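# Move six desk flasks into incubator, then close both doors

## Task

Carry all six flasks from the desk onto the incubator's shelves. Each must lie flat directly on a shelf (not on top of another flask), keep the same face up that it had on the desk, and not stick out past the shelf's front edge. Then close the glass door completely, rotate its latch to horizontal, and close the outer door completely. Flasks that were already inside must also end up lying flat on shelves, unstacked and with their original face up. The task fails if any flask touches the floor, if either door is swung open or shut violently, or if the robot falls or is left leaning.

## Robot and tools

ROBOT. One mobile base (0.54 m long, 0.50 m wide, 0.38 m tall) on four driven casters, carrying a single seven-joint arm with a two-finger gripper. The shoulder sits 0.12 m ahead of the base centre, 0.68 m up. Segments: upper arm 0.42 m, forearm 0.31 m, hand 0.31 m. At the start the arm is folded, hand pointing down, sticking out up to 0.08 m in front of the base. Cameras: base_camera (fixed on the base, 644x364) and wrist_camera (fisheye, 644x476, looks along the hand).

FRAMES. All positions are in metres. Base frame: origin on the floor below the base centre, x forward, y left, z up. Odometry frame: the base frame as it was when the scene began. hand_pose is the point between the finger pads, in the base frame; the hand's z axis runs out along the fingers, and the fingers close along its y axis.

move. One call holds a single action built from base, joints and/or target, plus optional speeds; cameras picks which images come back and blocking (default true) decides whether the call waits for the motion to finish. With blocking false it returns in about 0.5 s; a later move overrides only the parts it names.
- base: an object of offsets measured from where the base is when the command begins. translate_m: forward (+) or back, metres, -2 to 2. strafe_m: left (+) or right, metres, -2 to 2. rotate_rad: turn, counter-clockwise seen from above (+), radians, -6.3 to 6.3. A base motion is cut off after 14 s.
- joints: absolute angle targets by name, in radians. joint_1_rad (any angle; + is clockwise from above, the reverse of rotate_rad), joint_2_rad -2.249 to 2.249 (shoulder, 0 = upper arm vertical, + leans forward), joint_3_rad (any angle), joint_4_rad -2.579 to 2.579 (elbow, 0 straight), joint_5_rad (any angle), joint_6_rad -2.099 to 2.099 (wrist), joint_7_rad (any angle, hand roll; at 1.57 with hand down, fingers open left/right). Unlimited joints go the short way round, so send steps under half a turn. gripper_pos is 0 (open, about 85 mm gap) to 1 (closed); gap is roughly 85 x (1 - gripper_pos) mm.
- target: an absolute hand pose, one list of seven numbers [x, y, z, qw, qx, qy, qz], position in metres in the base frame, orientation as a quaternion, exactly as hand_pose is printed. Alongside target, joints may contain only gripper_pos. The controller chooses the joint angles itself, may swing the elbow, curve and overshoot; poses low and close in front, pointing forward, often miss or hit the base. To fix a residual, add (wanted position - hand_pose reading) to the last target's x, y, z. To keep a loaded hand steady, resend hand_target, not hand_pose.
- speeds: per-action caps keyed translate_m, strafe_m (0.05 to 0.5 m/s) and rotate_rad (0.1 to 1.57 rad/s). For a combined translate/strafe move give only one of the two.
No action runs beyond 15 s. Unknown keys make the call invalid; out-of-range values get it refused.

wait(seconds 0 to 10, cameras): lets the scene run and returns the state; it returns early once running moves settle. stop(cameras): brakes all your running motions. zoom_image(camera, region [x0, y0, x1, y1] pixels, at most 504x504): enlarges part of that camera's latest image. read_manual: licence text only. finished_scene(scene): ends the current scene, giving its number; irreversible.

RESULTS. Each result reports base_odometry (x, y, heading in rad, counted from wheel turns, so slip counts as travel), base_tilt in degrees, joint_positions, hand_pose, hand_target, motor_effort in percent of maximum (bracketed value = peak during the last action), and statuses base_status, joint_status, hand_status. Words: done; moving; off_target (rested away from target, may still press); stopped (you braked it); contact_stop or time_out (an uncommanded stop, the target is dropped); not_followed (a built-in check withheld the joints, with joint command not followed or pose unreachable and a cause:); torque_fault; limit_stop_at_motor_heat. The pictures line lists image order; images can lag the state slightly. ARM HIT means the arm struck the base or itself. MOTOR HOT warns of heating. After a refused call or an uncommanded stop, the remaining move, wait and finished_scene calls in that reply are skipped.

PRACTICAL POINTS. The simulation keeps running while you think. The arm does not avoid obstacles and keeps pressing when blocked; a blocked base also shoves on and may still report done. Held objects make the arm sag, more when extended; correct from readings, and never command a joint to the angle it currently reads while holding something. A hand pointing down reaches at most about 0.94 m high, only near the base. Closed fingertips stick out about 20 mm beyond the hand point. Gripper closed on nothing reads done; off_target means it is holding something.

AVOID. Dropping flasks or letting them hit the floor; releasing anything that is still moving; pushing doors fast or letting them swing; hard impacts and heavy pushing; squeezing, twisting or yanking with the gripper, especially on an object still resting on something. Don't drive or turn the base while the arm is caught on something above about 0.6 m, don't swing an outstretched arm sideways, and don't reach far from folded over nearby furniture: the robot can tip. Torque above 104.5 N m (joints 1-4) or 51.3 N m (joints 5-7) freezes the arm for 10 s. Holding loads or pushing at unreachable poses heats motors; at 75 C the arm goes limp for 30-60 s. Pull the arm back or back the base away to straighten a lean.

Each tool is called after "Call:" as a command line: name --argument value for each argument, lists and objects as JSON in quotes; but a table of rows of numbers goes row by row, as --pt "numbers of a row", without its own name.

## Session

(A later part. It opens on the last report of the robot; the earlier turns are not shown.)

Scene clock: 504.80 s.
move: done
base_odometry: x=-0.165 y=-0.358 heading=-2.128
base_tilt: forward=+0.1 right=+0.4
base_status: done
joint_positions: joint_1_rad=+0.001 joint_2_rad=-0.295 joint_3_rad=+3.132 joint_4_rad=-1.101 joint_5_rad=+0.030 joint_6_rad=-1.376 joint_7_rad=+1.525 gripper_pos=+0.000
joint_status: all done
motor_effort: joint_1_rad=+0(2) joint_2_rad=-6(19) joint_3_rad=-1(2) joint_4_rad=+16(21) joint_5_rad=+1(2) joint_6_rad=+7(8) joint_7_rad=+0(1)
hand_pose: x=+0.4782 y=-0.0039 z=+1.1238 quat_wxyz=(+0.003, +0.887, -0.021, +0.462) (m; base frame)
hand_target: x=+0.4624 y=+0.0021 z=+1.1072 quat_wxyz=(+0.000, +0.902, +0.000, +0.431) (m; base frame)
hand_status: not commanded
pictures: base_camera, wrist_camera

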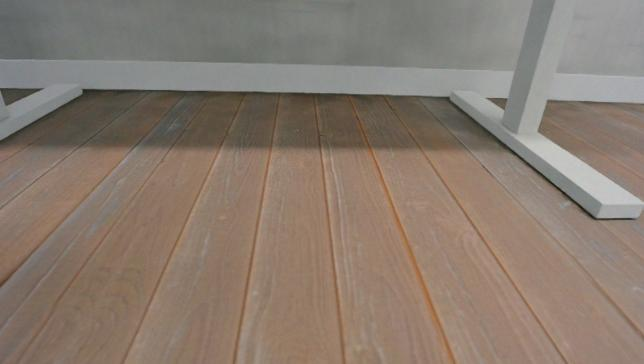

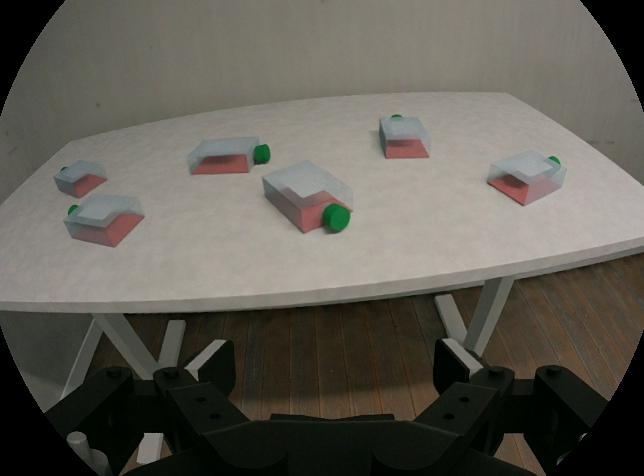

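Call:
move --base '{"translate_m":0.25}' --speeds '{"translate_m":0.25}'

Call:
zoom_image --camera "wrist_camera" --region '[200, 180, 460, 340]'

Scene clock: 531.43 s.
move: done
base_odometry: x=-0.297 y=-0.570 heading=-2.128
base_tilt: forward=+0.1 right=+0.4
base_status: done
joint_positions: joint_1_rad=+0.001 joint_2_rad=-0.295 joint_3_rad=+3.132 joint_4_rad=-1.101 joint_5_rad=+0.030 joint_6_rad=-1.379 joint_7_rad=+1.525 gripper_pos=+0.000
joint_status: not commanded
motor_effort: joint_1_rad=+0(1) joint_2_rad=-7(11) joint_3_rad=+0(2) joint_4_rad=+17(18) joint_5_rad=+1(2) joint_6_rad=+7(7) joint_7_rad=+1(1)
hand_pose: x=+0.4778 y=-0.0039 z=+1.1229 quat_wxyz=(+0.003, +0.887, -0.021, +0.461) (m; base frame)
hand_target: x=+0.4624 y=+0.0021 z=+1.1072 quat_wxyz=(+0.000, +0.902, +0.000, +0.431) (m; base frame)
hand_status: not commanded
pictures: base_camera, wrist_camera

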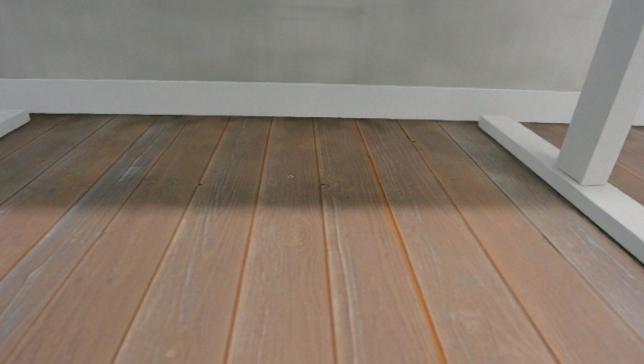

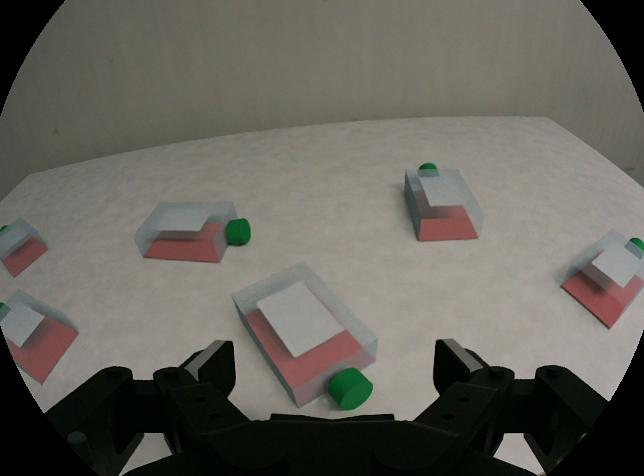

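Scaled by 1.938.

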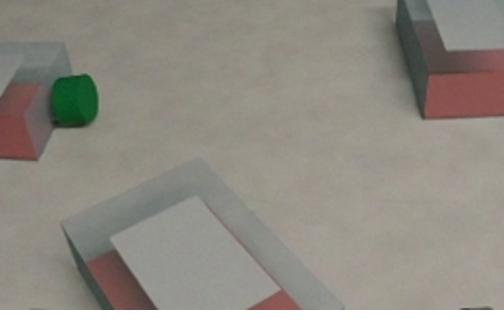

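Call:
move --target '[0.58, 0.01, 1.07, -0.063, 0.934, 0.283, 0.207]'

Scene clock: 569.07 s.
move: off_target
base_odometry: x=-0.297 y=-0.570 heading=-2.128
base_tilt: forward=+0.1 right=+0.4
base_status: not commanded
joint_positions: joint_1_rad=+0.235 joint_2_rad=+0.228 joint_3_rad=+3.031 joint_4_rad=-0.638 joint_5_rad=-0.185 joint_6_rad=-1.842 joint_7_rad=+2.111 gripper_pos=+0.000
joint_status: not commanded
motor_effort: joint_1_rad=+0(1) joint_2_rad=-24(31) joint_3_rad=-1(2) joint_4_rad=+15(17) joint_5_rad=+0(1) joint_6_rad=+3(7) joint_7_rad=+0(1)
hand_pose: x=+0.5818 y=-0.0108 z=+1.0189 quat_wxyz=(-0.018, +0.942, +0.239, +0.234) (m; base frame)
hand_target: x=+0.5527 y=+0.0048 z=+1.0111 quat_wxyz=(-0.043, +0.938, +0.277, +0.202) (m; base frame)
hand_status: off_target (0.055 m and 7.9 deg from the pose sent, 0.116 m and 46.6 deg at the start; a joint's target at an end of its range on 27 of 56 steps)
pictures: base_camera, wrist_camera

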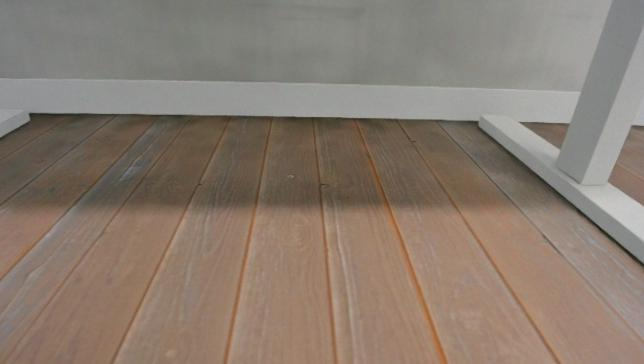

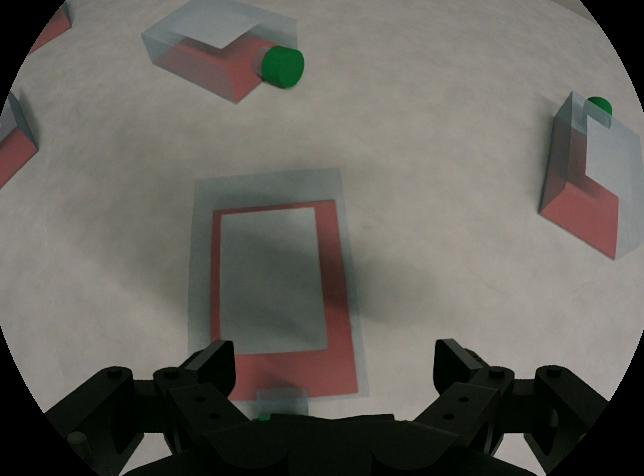

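Call:
move --target '[0.62, 0.0, 1.06, 0.0, 0.887, 0.0, 0.462]' --cameras '[]'

Call:
move --base '{"translate_m":0.018,"strafe_m":-0.115,"rotate_rad":-0.09}'

Scene clock: 593.30 s.
move: done
base_odometry: x=-0.297 y=-0.570 heading=-2.128
base_tilt: forward=+0.1 right=+0.4
base_status: not commanded
joint_positions: joint_1_rad=-0.004 joint_2_rad=-0.070 joint_3_rad=+3.146 joint_4_rad=-1.176 joint_5_rad=-0.040 joint_6_rad=-1.141 joint_7_rad=+1.620 gripper_pos=+0.000
joint_status: not commanded
motor_effort: joint_1_rad=+0(1) joint_2_rad=-17(24) joint_3_rad=+0(2) joint_4_rad=+19(20) joint_5_rad=+0(1) joint_6_rad=+7(7) joint_7_rad=+1(1)
hand_pose: x=+0.6131 y=+0.0128 z=+1.0481 quat_wxyz=(-0.010, +0.901, +0.022, +0.433) (m; base frame)
hand_target: x=+0.6200 y=+0.0000 z=+1.0600 quat_wxyz=(+0.000, +0.887, +0.000, +0.462) (m; base frame)
hand_status: done (0.019 m and 4.6 deg from the pose sent, 0.057 m and 38.6 deg at the start)
pictures: none
No camera images: "cameras" was empty.

Scene clock: 594.60 s.
move: done
base_odometry: x=-0.404 y=-0.525 heading=-2.219
base_tilt: forward=+0.1 right=+0.4
base_status: done
joint_positions: joint_1_rad=-0.018 joint_2_rad=-0.073 joint_3_rad=+3.159 joint_4_rad=-1.177 joint_5_rad=-0.031 joint_6_rad=-1.139 joint_7_rad=+1.618 gripper_pos=+0.000
joint_status: not commanded
motor_effort: joint_1_rad=+0(3) joint_2_rad=-17(19) joint_3_rad=-1(4) joint_4_rad=+19(20) joint_5_rad=+1(2) joint_6_rad=+6(7) joint_7_rad=+0(1)
hand_pose: x=+0.6128 y=+0.0100 z=+1.0496 quat_wxyz=(-0.006, +0.900, +0.022, +0.435) (m; base frame)
hand_target: x=+0.6200 y=+0.0000 z=+1.0600 quat_wxyz=(+0.000, +0.887, +0.000, +0.462) (m; base frame)
hand_status: not commanded
pictures: base_camera, wrist_camera

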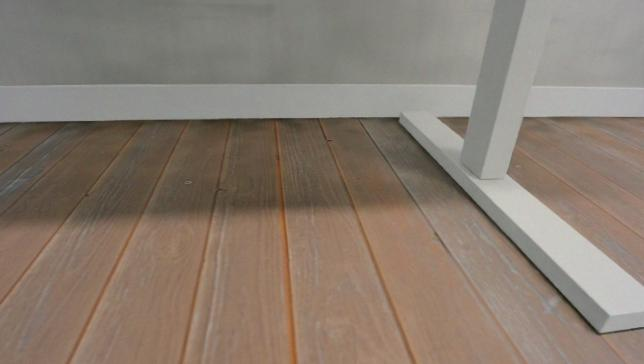

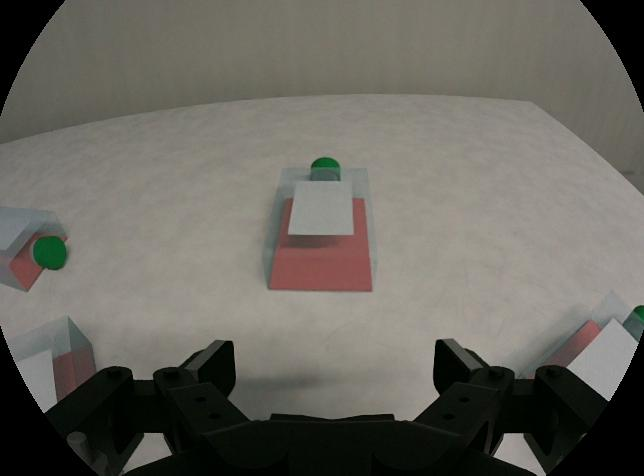

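Call:
move --target '[0.62, -0.005, 1.015, 0.0, 0.875, 0.0, 0.484]'

Scene clock: 600.73 s.
move: done
base_odometry: x=-0.404 y=-0.525 heading=-2.219
base_tilt: forward=+0.1 right=+0.4
base_status: not commanded
joint_positions: joint_1_rad=-0.018 joint_2_rad=-0.137 joint_3_rad=+3.159 joint_4_rad=-1.432 joint_5_rad=-0.031 joint_6_rad=-0.906 joint_7_rad=+1.618 gripper_pos=+0.000
joint_status: not commanded
motor_effort: joint_1_rad=+0(0) joint_2_rad=-16(18) joint_3_rad=+0(1) joint_4_rad=+20(21) joint_5_rad=+1(1) joint_6_rad=+7(7) joint_7_rad=+0(1)
hand_pose: x=+0.6156 y=+0.0086 z=+1.0011 quat_wxyz=(-0.006, +0.891, +0.018, +0.454) (m; base frame)
hand_target: x=+0.6200 y=-0.0050 z=+1.0150 quat_wxyz=(+0.000, +0.875, +0.000, +0.484) (m; base frame)
hand_status: done (0.020 m and 4.5 deg from the pose sent, 0.038 m and 6.8 deg at the start)
pictures: base_camera, wrist_camera

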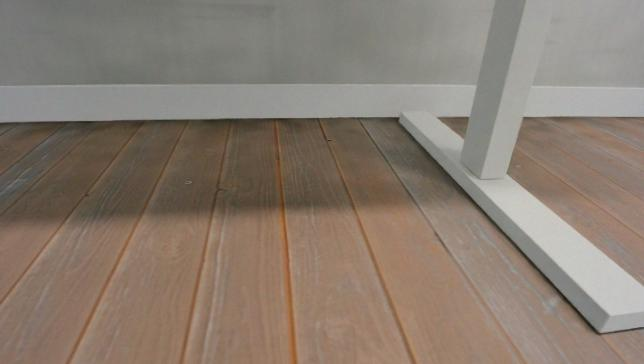

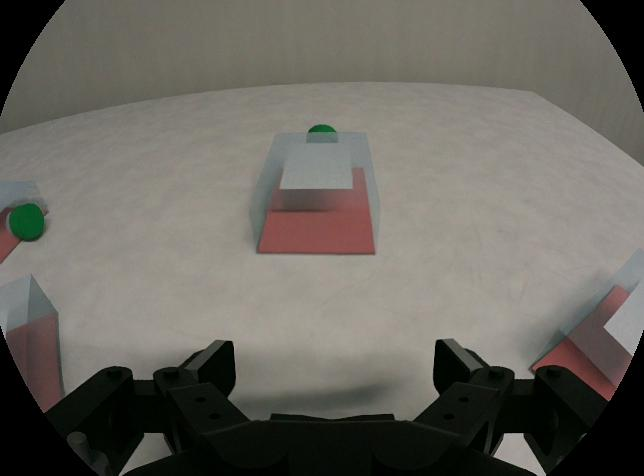

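Call:
move --base '{"translate_m":0.05,"strafe_m":0.028,"rotate_rad":-0.03}' --speeds '{"translate_m":0.1}'

Scene clock: 607.70 s.
move: done
base_odometry: x=-0.412 y=-0.581 heading=-2.249
base_tilt: forward=+0.2 right=+0.4
base_status: done
joint_positions: joint_1_rad=-0.017 joint_2_rad=-0.147 joint_3_rad=+3.166 joint_4_rad=-1.433 joint_5_rad=-0.031 joint_6_rad=-0.902 joint_7_rad=+1.618 gripper_pos=+0.000
joint_status: not commanded
motor_effort: joint_1_rad=+0(2) joint_2_rad=-16(19) joint_3_rad=-1(3) joint_4_rad=+20(21) joint_5_rad=+1(1) joint_6_rad=+7(7) joint_7_rad=+0(1)
hand_pose: x=+0.6132 y=+0.0041 z=+1.0066 quat_wxyz=(-0.004, +0.888, +0.014, +0.459) (m; base frame)
hand_target: x=+0.6200 y=-0.0050 z=+1.0150 quat_wxyz=(+0.000, +0.875, +0.000, +0.484) (m; base frame)
hand_status: not commanded
pictures: base_camera, wrist_camera

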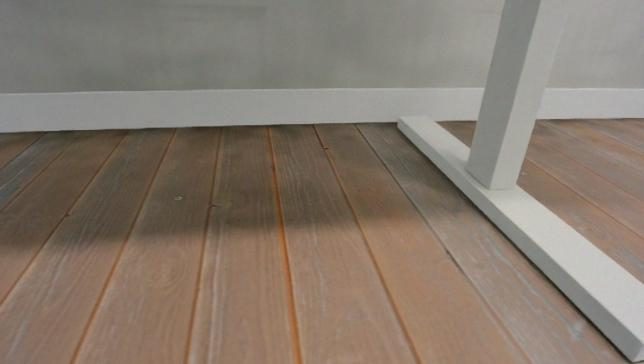

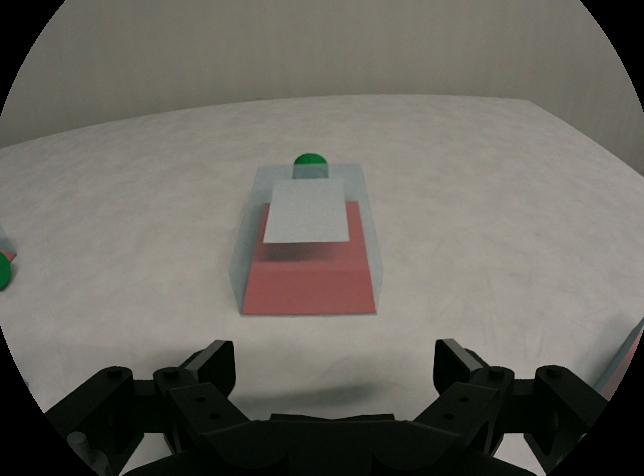

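Call:
move --base '{"translate_m":0.02,"strafe_m":0.005,"rotate_rad":0.015}' --speeds '{"translate_m":0.1}' --cameras '[]'

Call:
move --target '[0.625, -0.005, 1.007, 0.0, 0.875, 0.0, 0.484]'

Scene clock: 611.83 s.
move: done
base_odometry: x=-0.421 y=-0.600 heading=-2.234
base_tilt: forward=+0.1 right=+0.4
base_status: done
joint_positions: joint_1_rad=-0.016 joint_2_rad=-0.148 joint_3_rad=+3.168 joint_4_rad=-1.434 joint_5_rad=-0.031 joint_6_rad=-0.899 joint_7_rad=+1.618 gripper_pos=+0.000
joint_status: not commanded
motor_effort: joint_1_rad=+0(2) joint_2_rad=-16(18) joint_3_rad=+0(3) joint_4_rad=+21(21) joint_5_rad=+1(2) joint_6_rad=+7(7) joint_7_rad=+0(1)
hand_pose: x=+0.6134 y=+0.0030 z=+1.0071 quat_wxyz=(-0.004, +0.888, +0.013, +0.460) (m; base frame)
hand_target: x=+0.6200 y=-0.0050 z=+1.0150 quat_wxyz=(+0.000, +0.875, +0.000, +0.484) (m; base frame)
hand_status: not commanded
pictures: none
No camera images: "cameras" was empty.

Scene clock: 612.43 s.
move: done
base_odometry: x=-0.421 y=-0.600 heading=-2.234
base_tilt: forward=+0.2 right=+0.4
base_status: not commanded
joint_positions: joint_1_rad=-0.016 joint_2_rad=-0.148 joint_3_rad=+3.168 joint_4_rad=-1.455 joint_5_rad=-0.031 joint_6_rad=-0.872 joint_7_rad=+1.618 gripper_pos=+0.000
joint_status: not commanded
motor_effort: joint_1_rad=+0(1) joint_2_rad=-16(17) joint_3_rad=-1(1) joint_4_rad=+21(21) joint_5_rad=+1(1) joint_6_rad=+7(7) joint_7_rad=+0(1)
hand_pose: x=+0.6164 y=+0.0028 z=+1.0021 quat_wxyz=(-0.004, +0.886, +0.013, +0.463) (m; base frame)
hand_target: x=+0.6250 y=-0.0050 z=+1.0070 quat_wxyz=(+0.000, +0.875, +0.000, +0.484) (m; base frame)
hand_status: done (0.013 m and 3.1 deg from the pose sent, 0.014 m and 3.4 deg at the start)
pictures: base_camera, wrist_camera

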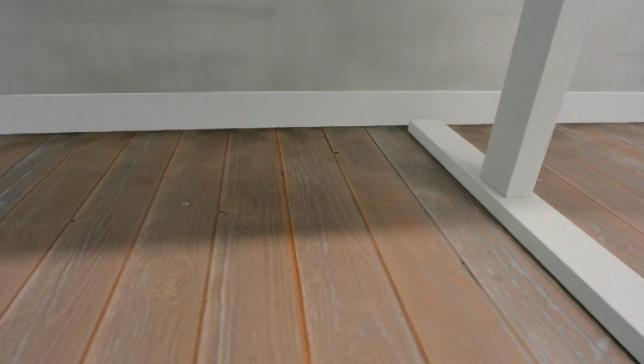

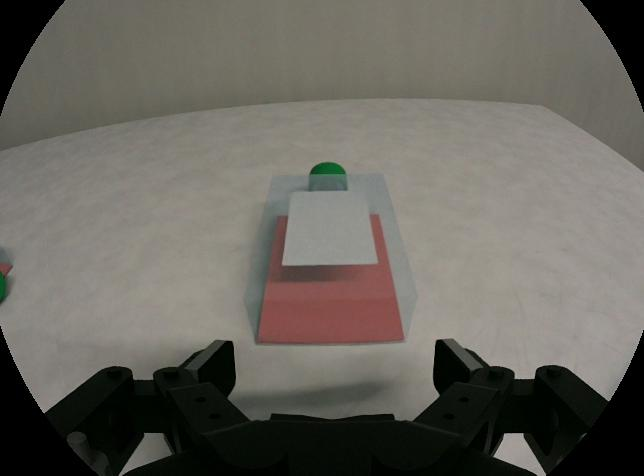

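Call:
move --base '{"translate_m":0.05,"strafe_m":0.001}' --speeds '{"translate_m":0.08}'

Scene clock: 615.73 s.
move: done
base_odometry: x=-0.451 y=-0.641 heading=-2.233
base_tilt: forward=+0.1 right=+0.4
base_status: done
joint_positions: joint_1_rad=-0.016 joint_2_rad=-0.147 joint_3_rad=+3.168 joint_4_rad=-1.455 joint_5_rad=-0.031 joint_6_rad=-0.870 joint_7_rad=+1.618 gripper_pos=+0.000
joint_status: not commanded
motor_effort: joint_1_rad=+0(1) joint_2_rad=-16(18) joint_3_rad=+0(1) joint_4_rad=+21(21) joint_5_rad=+1(1) joint_6_rad=+6(7) joint_7_rad=+1(1)
hand_pose: x=+0.6167 y=+0.0028 z=+1.0021 quat_wxyz=(-0.004, +0.886, +0.013, +0.463) (m; base frame)
hand_target: x=+0.6250 y=-0.0050 z=+1.0070 quat_wxyz=(+0.000, +0.875, +0.000, +0.484) (m; base frame)
hand_status: not commanded
pictures: base_camera, wrist_camera

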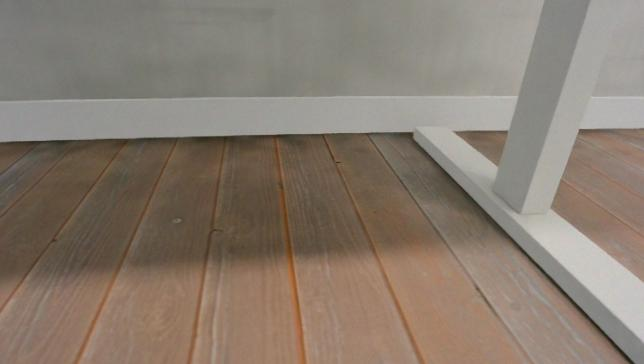

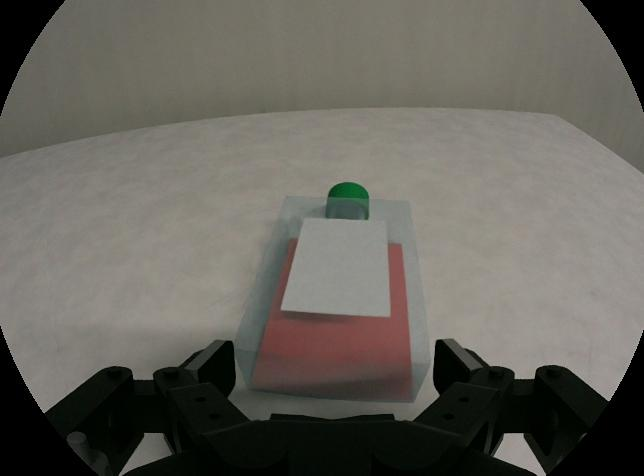

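Call:
move --base '{"translate_m":0.02,"strafe_m":0.033,"rotate_rad":-0.05}' --speeds '{"translate_m":0.06}'

Scene clock: 618.57 s.
move: done
base_odometry: x=-0.437 y=-0.677 heading=-2.284
base_tilt: forward=+0.1 right=+0.4
base_status: done
joint_positions: joint_1_rad=-0.015 joint_2_rad=-0.147 joint_3_rad=+3.172 joint_4_rad=-1.455 joint_5_rad=-0.031 joint_6_rad=-0.870 joint_7_rad=+1.618 gripper_pos=+0.000
joint_status: not commanded
motor_effort: joint_1_rad=+0(2) joint_2_rad=-16(18) joint_3_rad=+0(3) joint_4_rad=+21(21) joint_5_rad=+0(2) joint_6_rad=+7(7) joint_7_rad=+0(1)
hand_pose: x=+0.6168 y=-0.0004 z=+1.0022 quat_wxyz=(-0.002, +0.886, +0.010, +0.463) (m; base frame)
hand_target: x=+0.6250 y=-0.0050 z=+1.0070 quat_wxyz=(+0.000, +0.875, +0.000, +0.484) (m; base frame)
hand_status: not commanded
pictures: base_camera, wrist_camera

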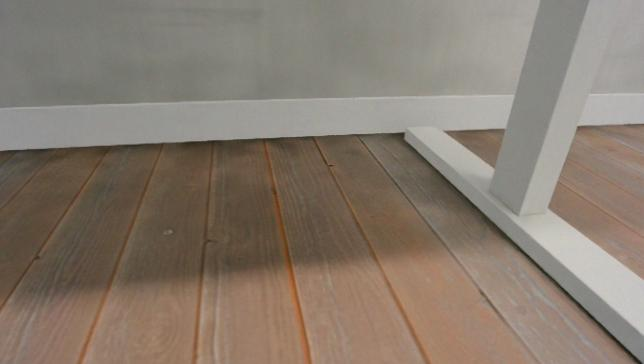

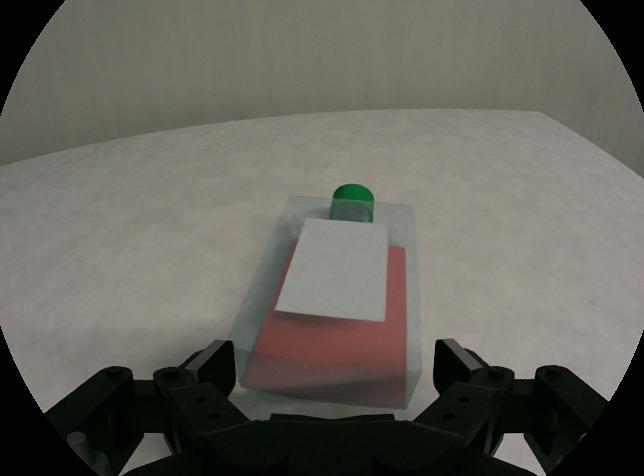

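Call:
move --base '{"translate_m":-0.025}' --speeds '{"translate_m":0.1}' --cameras '[]'

Call:
move --base '{"strafe_m":0.048,"rotate_rad":-0.06}' --speeds '{"strafe_m":0.1}'

Scene clock: 621.50 s.
move: done
base_odometry: x=-0.420 y=-0.658 heading=-2.284
base_tilt: forward=+0.1 right=+0.4
base_status: done
joint_positions: joint_1_rad=-0.015 joint_2_rad=-0.151 joint_3_rad=+3.172 joint_4_rad=-1.456 joint_5_rad=-0.031 joint_6_rad=-0.870 joint_7_rad=+1.618 gripper_pos=+0.000
joint_status: not commanded
motor_effort: joint_1_rad=+0(1) joint_2_rad=-16(20) joint_3_rad=-1(2) joint_4_rad=+21(22) joint_5_rad=+0(1) joint_6_rad=+7(8) joint_7_rad=+1(1)
hand_pose: x=+0.6156 y=-0.0005 z=+1.0042 quat_wxyz=(-0.002, +0.885, +0.010, +0.465) (m; base frame)
hand_target: x=+0.6250 y=-0.0050 z=+1.0070 quat_wxyz=(+0.000, +0.875, +0.000, +0.484) (m; base frame)
hand_status: not commanded
pictures: none
No camera images: "cameras" was empty.

Scene clock: 622.50 s.
move: done
base_odometry: x=-0.384 y=-0.690 heading=-2.345
base_tilt: forward=+0.1 right=+0.4
base_status: done
joint_positions: joint_1_rad=-0.016 joint_2_rad=-0.151 joint_3_rad=+3.171 joint_4_rad=-1.456 joint_5_rad=-0.031 joint_6_rad=-0.869 joint_7_rad=+1.618 gripper_pos=+0.000
joint_status: not commanded
motor_effort: joint_1_rad=+0(2) joint_2_rad=-16(18) joint_3_rad=+0(3) joint_4_rad=+21(21) joint_5_rad=+1(1) joint_6_rad=+7(7) joint_7_rad=+0(1)
hand_pose: x=+0.6156 y=+0.0006 z=+1.0041 quat_wxyz=(-0.003, +0.885, +0.011, +0.465) (m; base frame)
hand_target: x=+0.6250 y=-0.0050 z=+1.0070 quat_wxyz=(+0.000, +0.875, +0.000, +0.484) (m; base frame)
hand_status: not commanded
pictures: base_camera, wrist_camera

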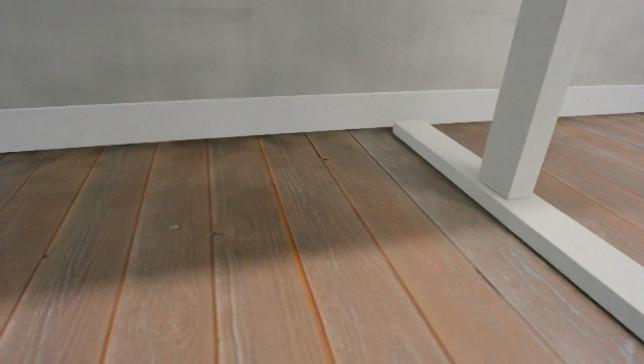

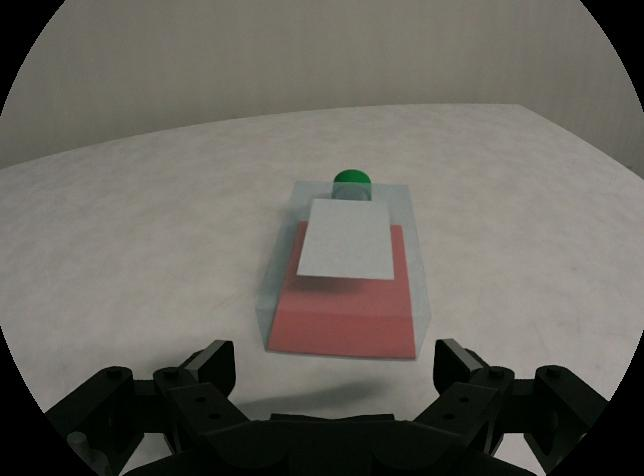

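Call:
move --base '{"strafe_m":0.06,"rotate_rad":-0.1}' --speeds '{"strafe_m":0.1}'

Call:
zoom_image --camera "wrist_camera" --region '[180, 150, 490, 430]'

Scene clock: 627.57 s.
move: done
base_odometry: x=-0.341 y=-0.732 heading=-2.447
base_tilt: forward=+0.1 right=+0.4
base_status: done
joint_positions: joint_1_rad=-0.016 joint_2_rad=-0.151 joint_3_rad=+3.171 joint_4_rad=-1.456 joint_5_rad=-0.031 joint_6_rad=-0.869 joint_7_rad=+1.618 gripper_pos=+0.000
joint_status: not commanded
motor_effort: joint_1_rad=+0(3) joint_2_rad=-16(17) joint_3_rad=+0(3) joint_4_rad=+20(21) joint_5_rad=+1(2) joint_6_rad=+7(8) joint_7_rad=+1(1)
hand_pose: x=+0.6156 y=+0.0006 z=+1.0041 quat_wxyz=(-0.003, +0.885, +0.011, +0.465) (m; base frame)
hand_target: x=+0.6250 y=-0.0050 z=+1.0070 quat_wxyz=(+0.000, +0.875, +0.000, +0.484) (m; base frame)
hand_status: not commanded
pictures: base_camera, wrist_camera

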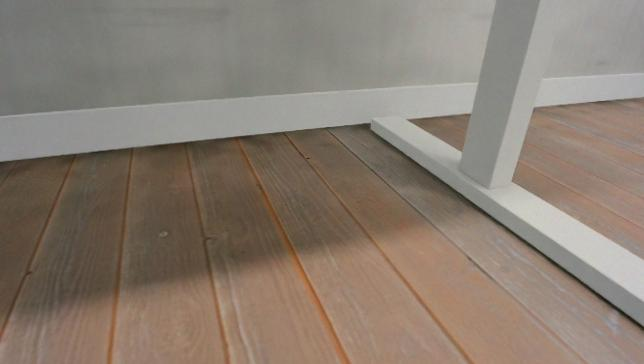

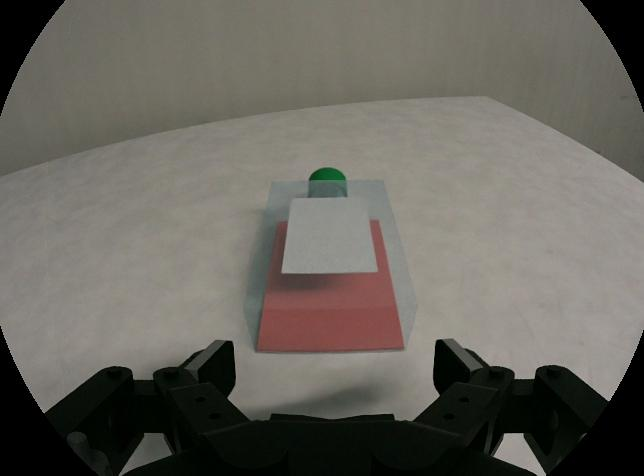

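Scaled by 1.626.

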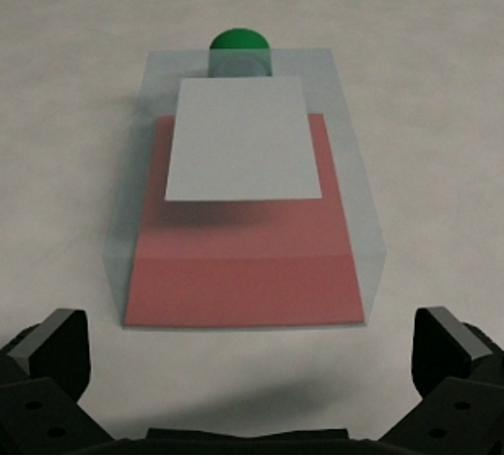

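Call:
move --base '{"translate_m":0.03,"strafe_m":0.005}' --speeds '{"translate_m":0.08}'

Call:
zoom_image --camera "wrist_camera" --region '[180, 150, 490, 430]'

Scene clock: 631.87 s.
move: done
base_odometry: x=-0.361 y=-0.755 heading=-2.447
base_tilt: forward=+0.1 right=+0.4
base_status: done
joint_positions: joint_1_rad=-0.016 joint_2_rad=-0.149 joint_3_rad=+3.171 joint_4_rad=-1.456 joint_5_rad=-0.031 joint_6_rad=-0.869 joint_7_rad=+1.618 gripper_pos=+0.000
joint_status: not commanded
motor_effort: joint_1_rad=+0(1) joint_2_rad=-16(19) joint_3_rad=+0(2) joint_4_rad=+21(22) joint_5_rad=+1(1) joint_6_rad=+7(8) joint_7_rad=+0(1)
hand_pose: x=+0.6163 y=+0.0006 z=+1.0031 quat_wxyz=(-0.003, +0.885, +0.011, +0.465) (m; base frame)
hand_target: x=+0.6250 y=-0.0050 z=+1.0070 quat_wxyz=(+0.000, +0.875, +0.000, +0.484) (m; base frame)
hand_status: not commanded
pictures: base_camera, wrist_camera

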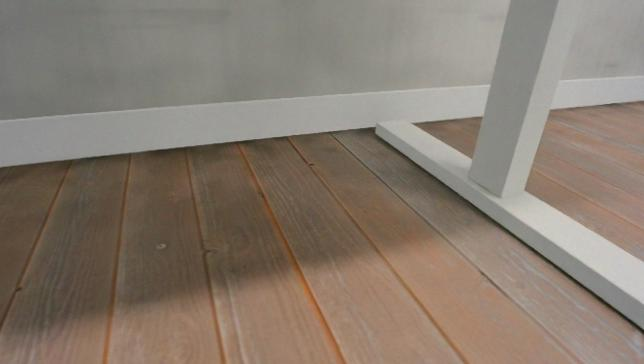

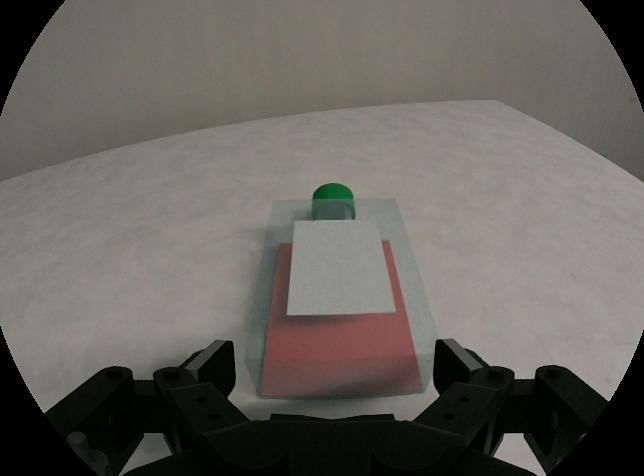

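Scaled by 1.626.

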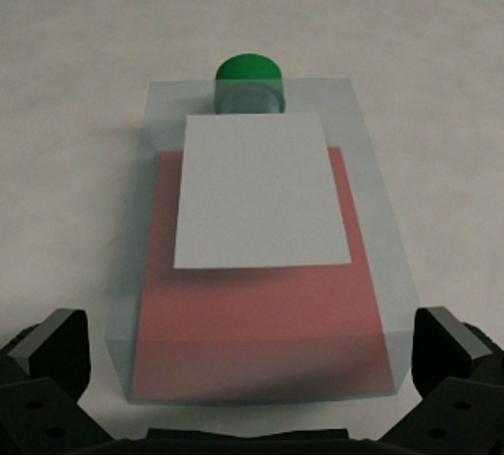

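Call:
move --base '{"strafe_m":-0.019,"rotate_rad":0.025}' --speeds '{"strafe_m":0.08}' --cameras '[]'

Call:
move --base '{"translate_m":0.03}' --speeds '{"translate_m":0.06}'

Call:
zoom_image --camera "wrist_camera" --region '[180, 150, 490, 430]'

Scene clock: 636.03 s.
move: done
base_odometry: x=-0.373 y=-0.741 heading=-2.421
base_tilt: forward=+0.1 right=+0.4
base_status: done
joint_positions: joint_1_rad=-0.016 joint_2_rad=-0.149 joint_3_rad=+3.172 joint_4_rad=-1.456 joint_5_rad=-0.031 joint_6_rad=-0.869 joint_7_rad=+1.618 gripper_pos=+0.000
joint_status: not commanded
motor_effort: joint_1_rad=+0(2) joint_2_rad=-15(17) joint_3_rad=+0(3) joint_4_rad=+21(21) joint_5_rad=+0(2) joint_6_rad=+7(7) joint_7_rad=+1(1)
hand_pose: x=+0.6163 y=-0.0001 z=+1.0031 quat_wxyz=(-0.003, +0.885, +0.010, +0.465) (m; base frame)
hand_target: x=+0.6250 y=-0.0050 z=+1.0070 quat_wxyz=(+0.000, +0.875, +0.000, +0.484) (m; base frame)
hand_status: not commanded
pictures: none
No camera images: "cameras" was empty.

Scene clock: 637.00 s.
move: done
base_odometry: x=-0.396 y=-0.760 heading=-2.421
base_tilt: forward=+0.1 right=+0.4
base_status: done
joint_positions: joint_1_rad=-0.016 joint_2_rad=-0.148 joint_3_rad=+3.172 joint_4_rad=-1.456 joint_5_rad=-0.031 joint_6_rad=-0.869 joint_7_rad=+1.618 gripper_pos=+0.000
joint_status: not commanded
motor_effort: joint_1_rad=+0(2) joint_2_rad=-16(20) joint_3_rad=-1(2) joint_4_rad=+21(22) joint_5_rad=+0(1) joint_6_rad=+7(8) joint_7_rad=+1(1)
hand_pose: x=+0.6167 y=-0.0001 z=+1.0026 quat_wxyz=(-0.003, +0.886, +0.010, +0.464) (m; base frame)
hand_target: x=+0.6250 y=-0.0050 z=+1.0070 quat_wxyz=(+0.000, +0.875, +0.000, +0.484) (m; base frame)
hand_status: not commanded
pictures: base_camera, wrist_camera

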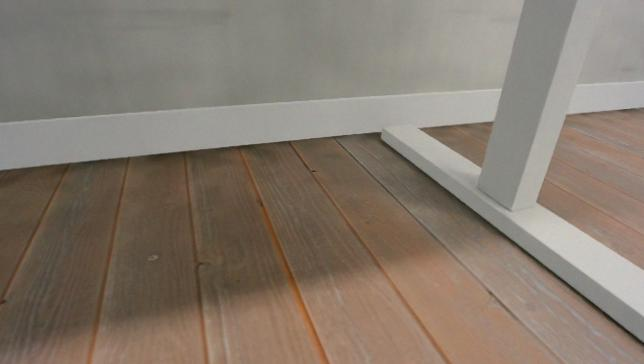

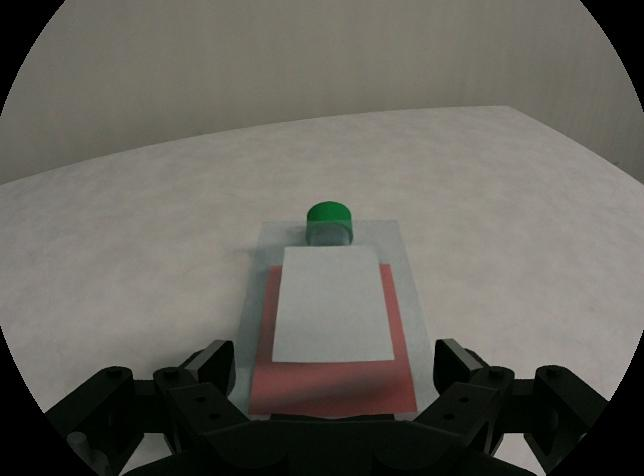

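Scaled by 1.626.

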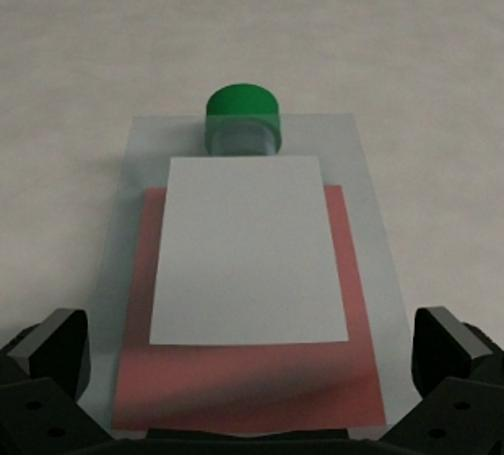

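Call:
move --base '{"translate_m":0.012,"strafe_m":-0.001}' --speeds '{"translate_m":0.06}' --cameras '[]'

Call:
move --joints '{"gripper_pos":0.25}'

Scene clock: 639.37 s.
move: done
base_odometry: x=-0.406 y=-0.768 heading=-2.421
base_tilt: forward=+0.2 right=+0.4
base_status: done
joint_positions: joint_1_rad=-0.016 joint_2_rad=-0.145 joint_3_rad=+3.172 joint_4_rad=-1.456 joint_5_rad=-0.031 joint_6_rad=-0.868 joint_7_rad=+1.618 gripper_pos=+0.000
joint_status: not commanded
motor_effort: joint_1_rad=+0(1) joint_2_rad=-16(18) joint_3_rad=-1(2) joint_4_rad=+21(21) joint_5_rad=+0(1) joint_6_rad=+7(8) joint_7_rad=+0(1)
hand_pose: x=+0.6179 y=-0.0001 z=+1.0009 quat_wxyz=(-0.003, +0.886, +0.010, +0.463) (m; base frame)
hand_target: x=+0.6250 y=-0.0050 z=+1.0070 quat_wxyz=(+0.000, +0.875, +0.000, +0.484) (m; base frame)
hand_status: not commanded
pictures: none
No camera images: "cameras" was empty.

Scene clock: 640.03 s.
move: off_target
base_odometry: x=-0.406 y=-0.768 heading=-2.421
base_tilt: forward=+0.1 right=+0.4
base_status: not commanded
joint_positions: joint_1_rad=-0.016 joint_2_rad=-0.146 joint_3_rad=+3.172 joint_4_rad=-1.457 joint_5_rad=-0.031 joint_6_rad=-0.865 joint_7_rad=+1.618 gripper_pos=+0.060
joint_status: gripper_pos off_target (ended at +0.060, target +0.250)
motor_effort: joint_1_rad=+0(0) joint_2_rad=-15(17) joint_3_rad=+0(1) joint_4_rad=+20(22) joint_5_rad=+1(1) joint_6_rad=+6(8) joint_7_rad=+0(1)
hand_pose: x=+0.6179 y=-0.0002 z=+1.0020 quat_wxyz=(-0.003, +0.886, +0.010, +0.464) (m; base frame)
hand_target: x=+0.6250 y=-0.0050 z=+1.0070 quat_wxyz=(+0.000, +0.875, +0.000, +0.484) (m; base frame)
hand_status: not commanded
pictures: base_camera, wrist_camera

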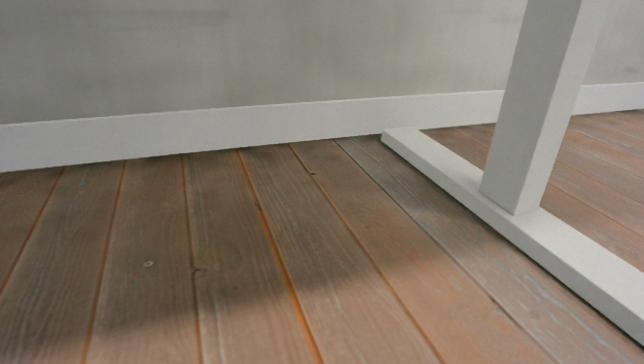

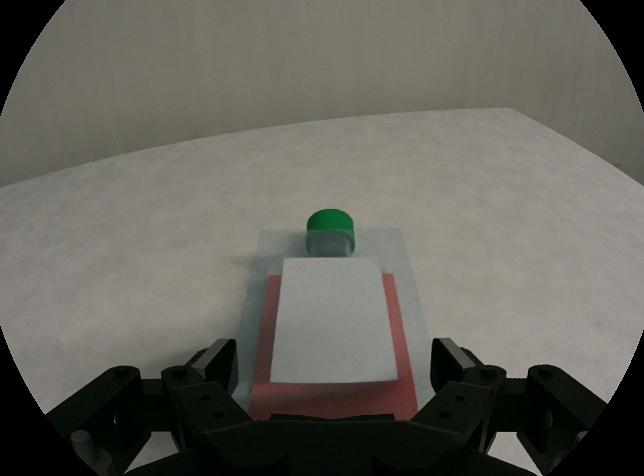

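Call:
move --joints '{"gripper_pos":0.6}' --cameras '[]'

Call:
move --target '[0.62, -0.005, 1.075, 0.0, 0.875, 0.0, 0.484]'

Scene clock: 643.20 s.
move: off_target
base_odometry: x=-0.406 y=-0.768 heading=-2.421
base_tilt: forward=+0.1 right=+0.4
base_status: not commanded
joint_positions: joint_1_rad=-0.016 joint_2_rad=-0.146 joint_3_rad=+3.172 joint_4_rad=-1.457 joint_5_rad=-0.031 joint_6_rad=-0.865 joint_7_rad=+1.618 gripper_pos=+0.060
joint_status: gripper_pos off_target (ended at +0.060, target +0.600)
motor_effort: joint_1_rad=+0(0) joint_2_rad=-15(15) joint_3_rad=-1(1) joint_4_rad=+20(20) joint_5_rad=+1(1) joint_6_rad=+6(7) joint_7_rad=+1(1)
hand_pose: x=+0.6179 y=-0.0002 z=+1.0020 quat_wxyz=(-0.003, +0.886, +0.010, +0.464) (m; base frame)
hand_target: x=+0.6250 y=-0.0050 z=+1.0070 quat_wxyz=(+0.000, +0.875, +0.000, +0.484) (m; base frame)
hand_status: not commanded
pictures: none
No camera images: "cameras" was empty.

Scene clock: 644.53 s.
move: done
base_odometry: x=-0.406 y=-0.768 heading=-2.421
base_tilt: forward=+0.1 right=+0.4
base_status: not commanded
joint_positions: joint_1_rad=-0.016 joint_2_rad=-0.115 joint_3_rad=+3.172 joint_4_rad=-1.228 joint_5_rad=-0.031 joint_6_rad=-0.953 joint_7_rad=+1.618 gripper_pos=+0.060
joint_status: not commanded
motor_effort: joint_1_rad=+0(0) joint_2_rad=-17(19) joint_3_rad=+0(1) joint_4_rad=+21(23) joint_5_rad=+0(1) joint_6_rad=+8(8) joint_7_rad=+1(1)
hand_pose: x=+0.6271 y=+0.0001 z=+1.0912 quat_wxyz=(-0.001, +0.858, +0.012, +0.513) (m; base frame)
hand_target: x=+0.6200 y=-0.0050 z=+1.0749 quat_wxyz=(+0.000, +0.875, +0.000, +0.484) (m; base frame)
hand_status: done (0.018 m and 4.0 deg from the pose sent, 0.073 m and 2.8 deg at the start)
pictures: base_camera, wrist_camera

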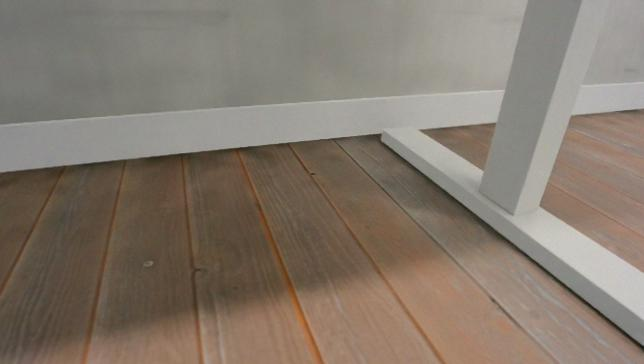

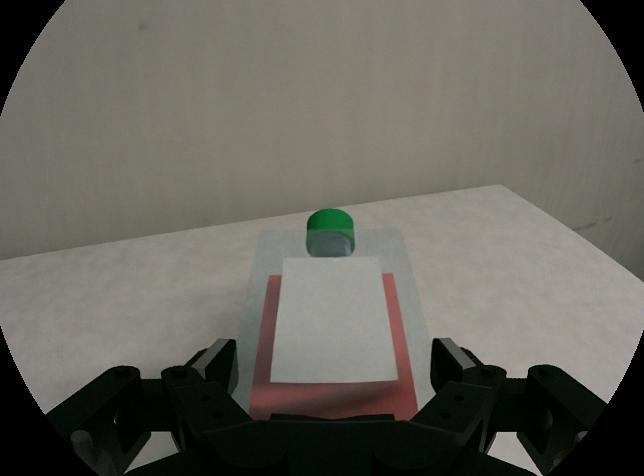

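Call:
move --base '{"translate_m":-0.55}' --speeds '{"translate_m":0.3}' --cameras '[]'

Call:
move --base '{"rotate_rad":-1.34}' --speeds '{"rotate_rad":0.8}' --cameras '["wrist_camera"]'

Call:
move --base '{"translate_m":0.9,"strafe_m":-0.36}' --speeds '{"translate_m":0.4}'

Scene clock: 656.07 s.
move: done
base_odometry: x=+0.007 y=-0.405 heading=-2.421
base_tilt: forward=+0.1 right=+0.4
base_status: done
joint_positions: joint_1_rad=-0.016 joint_2_rad=-0.101 joint_3_rad=+3.173 joint_4_rad=-1.226 joint_5_rad=-0.031 joint_6_rad=-0.957 joint_7_rad=+1.618 gripper_pos=+0.060
joint_status: not commanded
motor_effort: joint_1_rad=+0(2) joint_2_rad=-17(22) joint_3_rad=+0(2) joint_4_rad=+21(22) joint_5_rad=+1(1) joint_6_rad=+8(8) joint_7_rad=+0(1)
hand_pose: x=+0.6319 y=+0.0000 z=+1.0837 quat_wxyz=(-0.001, +0.863, +0.012, +0.505) (m; base frame)
hand_target: x=+0.6200 y=-0.0050 z=+1.0749 quat_wxyz=(+0.000, +0.875, +0.000, +0.484) (m; base frame)
hand_status: not commanded
pictures: none
No camera images: "cameras" was empty.

Scene clock: 658.53 s.
move: done
base_odometry: x=+0.007 y=-0.404 heading=+2.524
base_tilt: forward=+0.1 right=+0.4
base_status: done
joint_positions: joint_1_rad=-0.015 joint_2_rad=-0.101 joint_3_rad=+3.176 joint_4_rad=-1.226 joint_5_rad=-0.030 joint_6_rad=-0.957 joint_7_rad=+1.618 gripper_pos=+0.060
joint_status: not commanded
motor_effort: joint_1_rad=+0(2) joint_2_rad=-18(19) joint_3_rad=+0(3) joint_4_rad=+20(21) joint_5_rad=+0(2) joint_6_rad=+8(8) joint_7_rad=+1(1)
hand_pose: x=+0.6319 y=-0.0019 z=+1.0837 quat_wxyz=(+0.000, +0.863, +0.010, +0.505) (m; base frame)
hand_target: x=+0.6200 y=-0.0050 z=+1.0749 quat_wxyz=(+0.000, +0.875, +0.000, +0.484) (m; base frame)
hand_status: not commanded
pictures: wrist_camera

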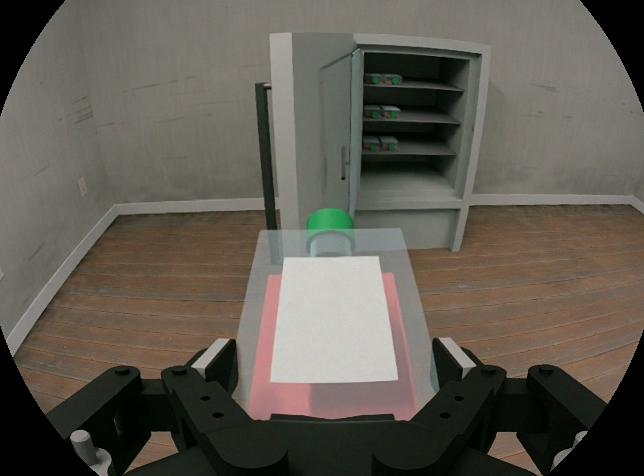

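Scene clock: 661.97 s.
move: done
base_odometry: x=-0.518 y=+0.410 heading=+2.523
base_tilt: forward=+0.2 right=+0.4
base_status: done
joint_positions: joint_1_rad=-0.015 joint_2_rad=-0.095 joint_3_rad=+3.176 joint_4_rad=-1.226 joint_5_rad=-0.030 joint_6_rad=-0.959 joint_7_rad=+1.618 gripper_pos=+0.060
joint_status: not commanded
motor_effort: joint_1_rad=+0(2) joint_2_rad=-18(21) joint_3_rad=+0(2) joint_4_rad=+21(22) joint_5_rad=+1(1) joint_6_rad=+8(9) joint_7_rad=+0(1)
hand_pose: x=+0.6342 y=-0.0019 z=+1.0805 quat_wxyz=(+0.000, +0.865, +0.010, +0.502) (m; base frame)
hand_target: x=+0.6200 y=-0.0050 z=+1.0749 quat_wxyz=(+0.000, +0.875, +0.000, +0.484) (m; base frame)
hand_status: not commanded
pictures: base_camera, wrist_camera

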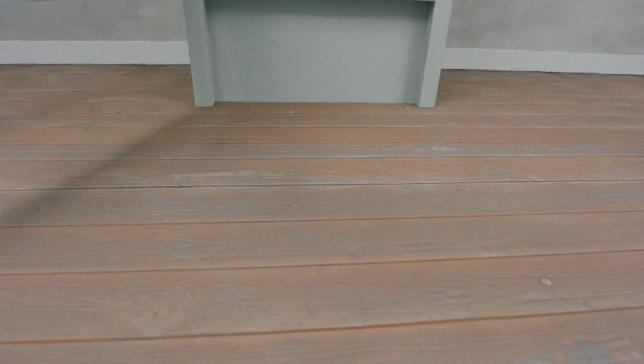

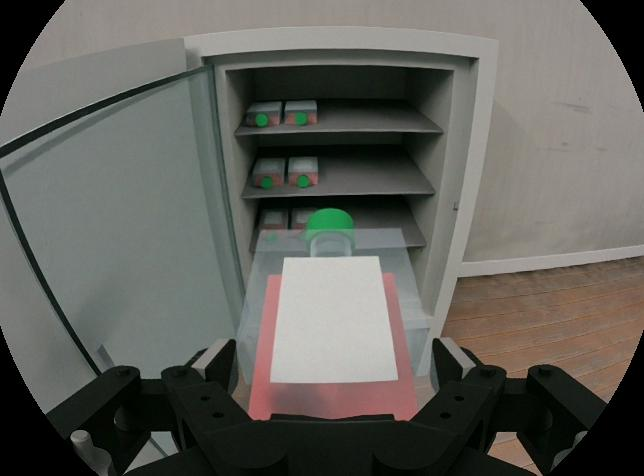

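Call:
move --target '[0.68, -0.0, 0.94, 0.0, 0.887, 0.0, 0.462]'

Scene clock: 669.70 s.
move: done
base_odometry: x=-0.518 y=+0.410 heading=+2.523
base_tilt: forward=+0.1 right=+0.4
base_status: not commanded
joint_positions: joint_1_rad=-0.015 joint_2_rad=-0.012 joint_3_rad=+3.176 joint_4_rad=-1.519 joint_5_rad=-0.030 joint_6_rad=-0.742 joint_7_rad=+1.618 gripper_pos=+0.060
joint_status: not commanded
motor_effort: joint_1_rad=+0(0) joint_2_rad=-22(24) joint_3_rad=-1(1) joint_4_rad=+21(23) joint_5_rad=+1(1) joint_6_rad=+7(8) joint_7_rad=+0(1)
hand_pose: x=+0.6705 y=-0.0027 z=+0.9274 quat_wxyz=(+0.000, +0.902, +0.007, +0.432) (m; base frame)
hand_target: x=+0.6800 y=+0.0000 z=+0.9400 quat_wxyz=(+0.000, +0.887, +0.000, +0.462) (m; base frame)
hand_status: done (0.016 m and 4.0 deg from the pose sent, 0.148 m and 5.4 deg at the start)
pictures: base_camera, wrist_camera

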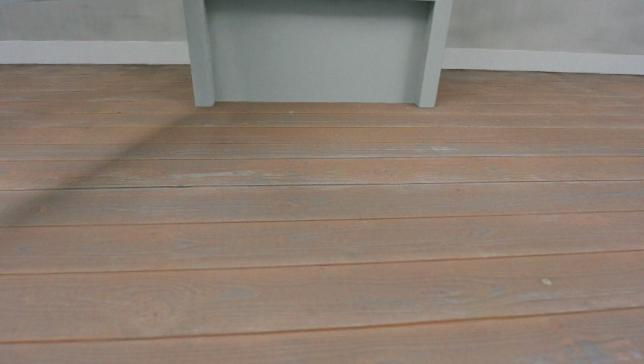

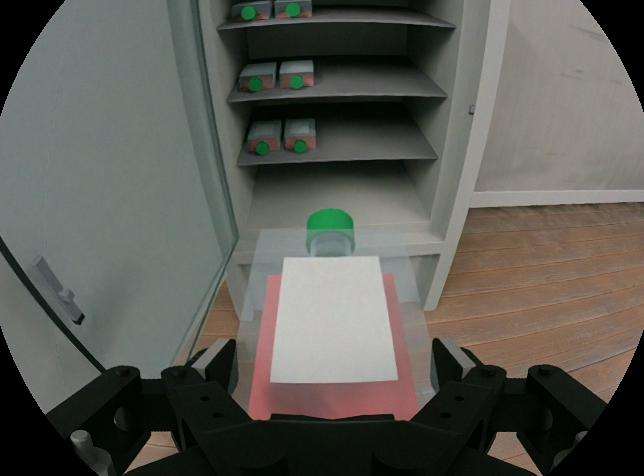

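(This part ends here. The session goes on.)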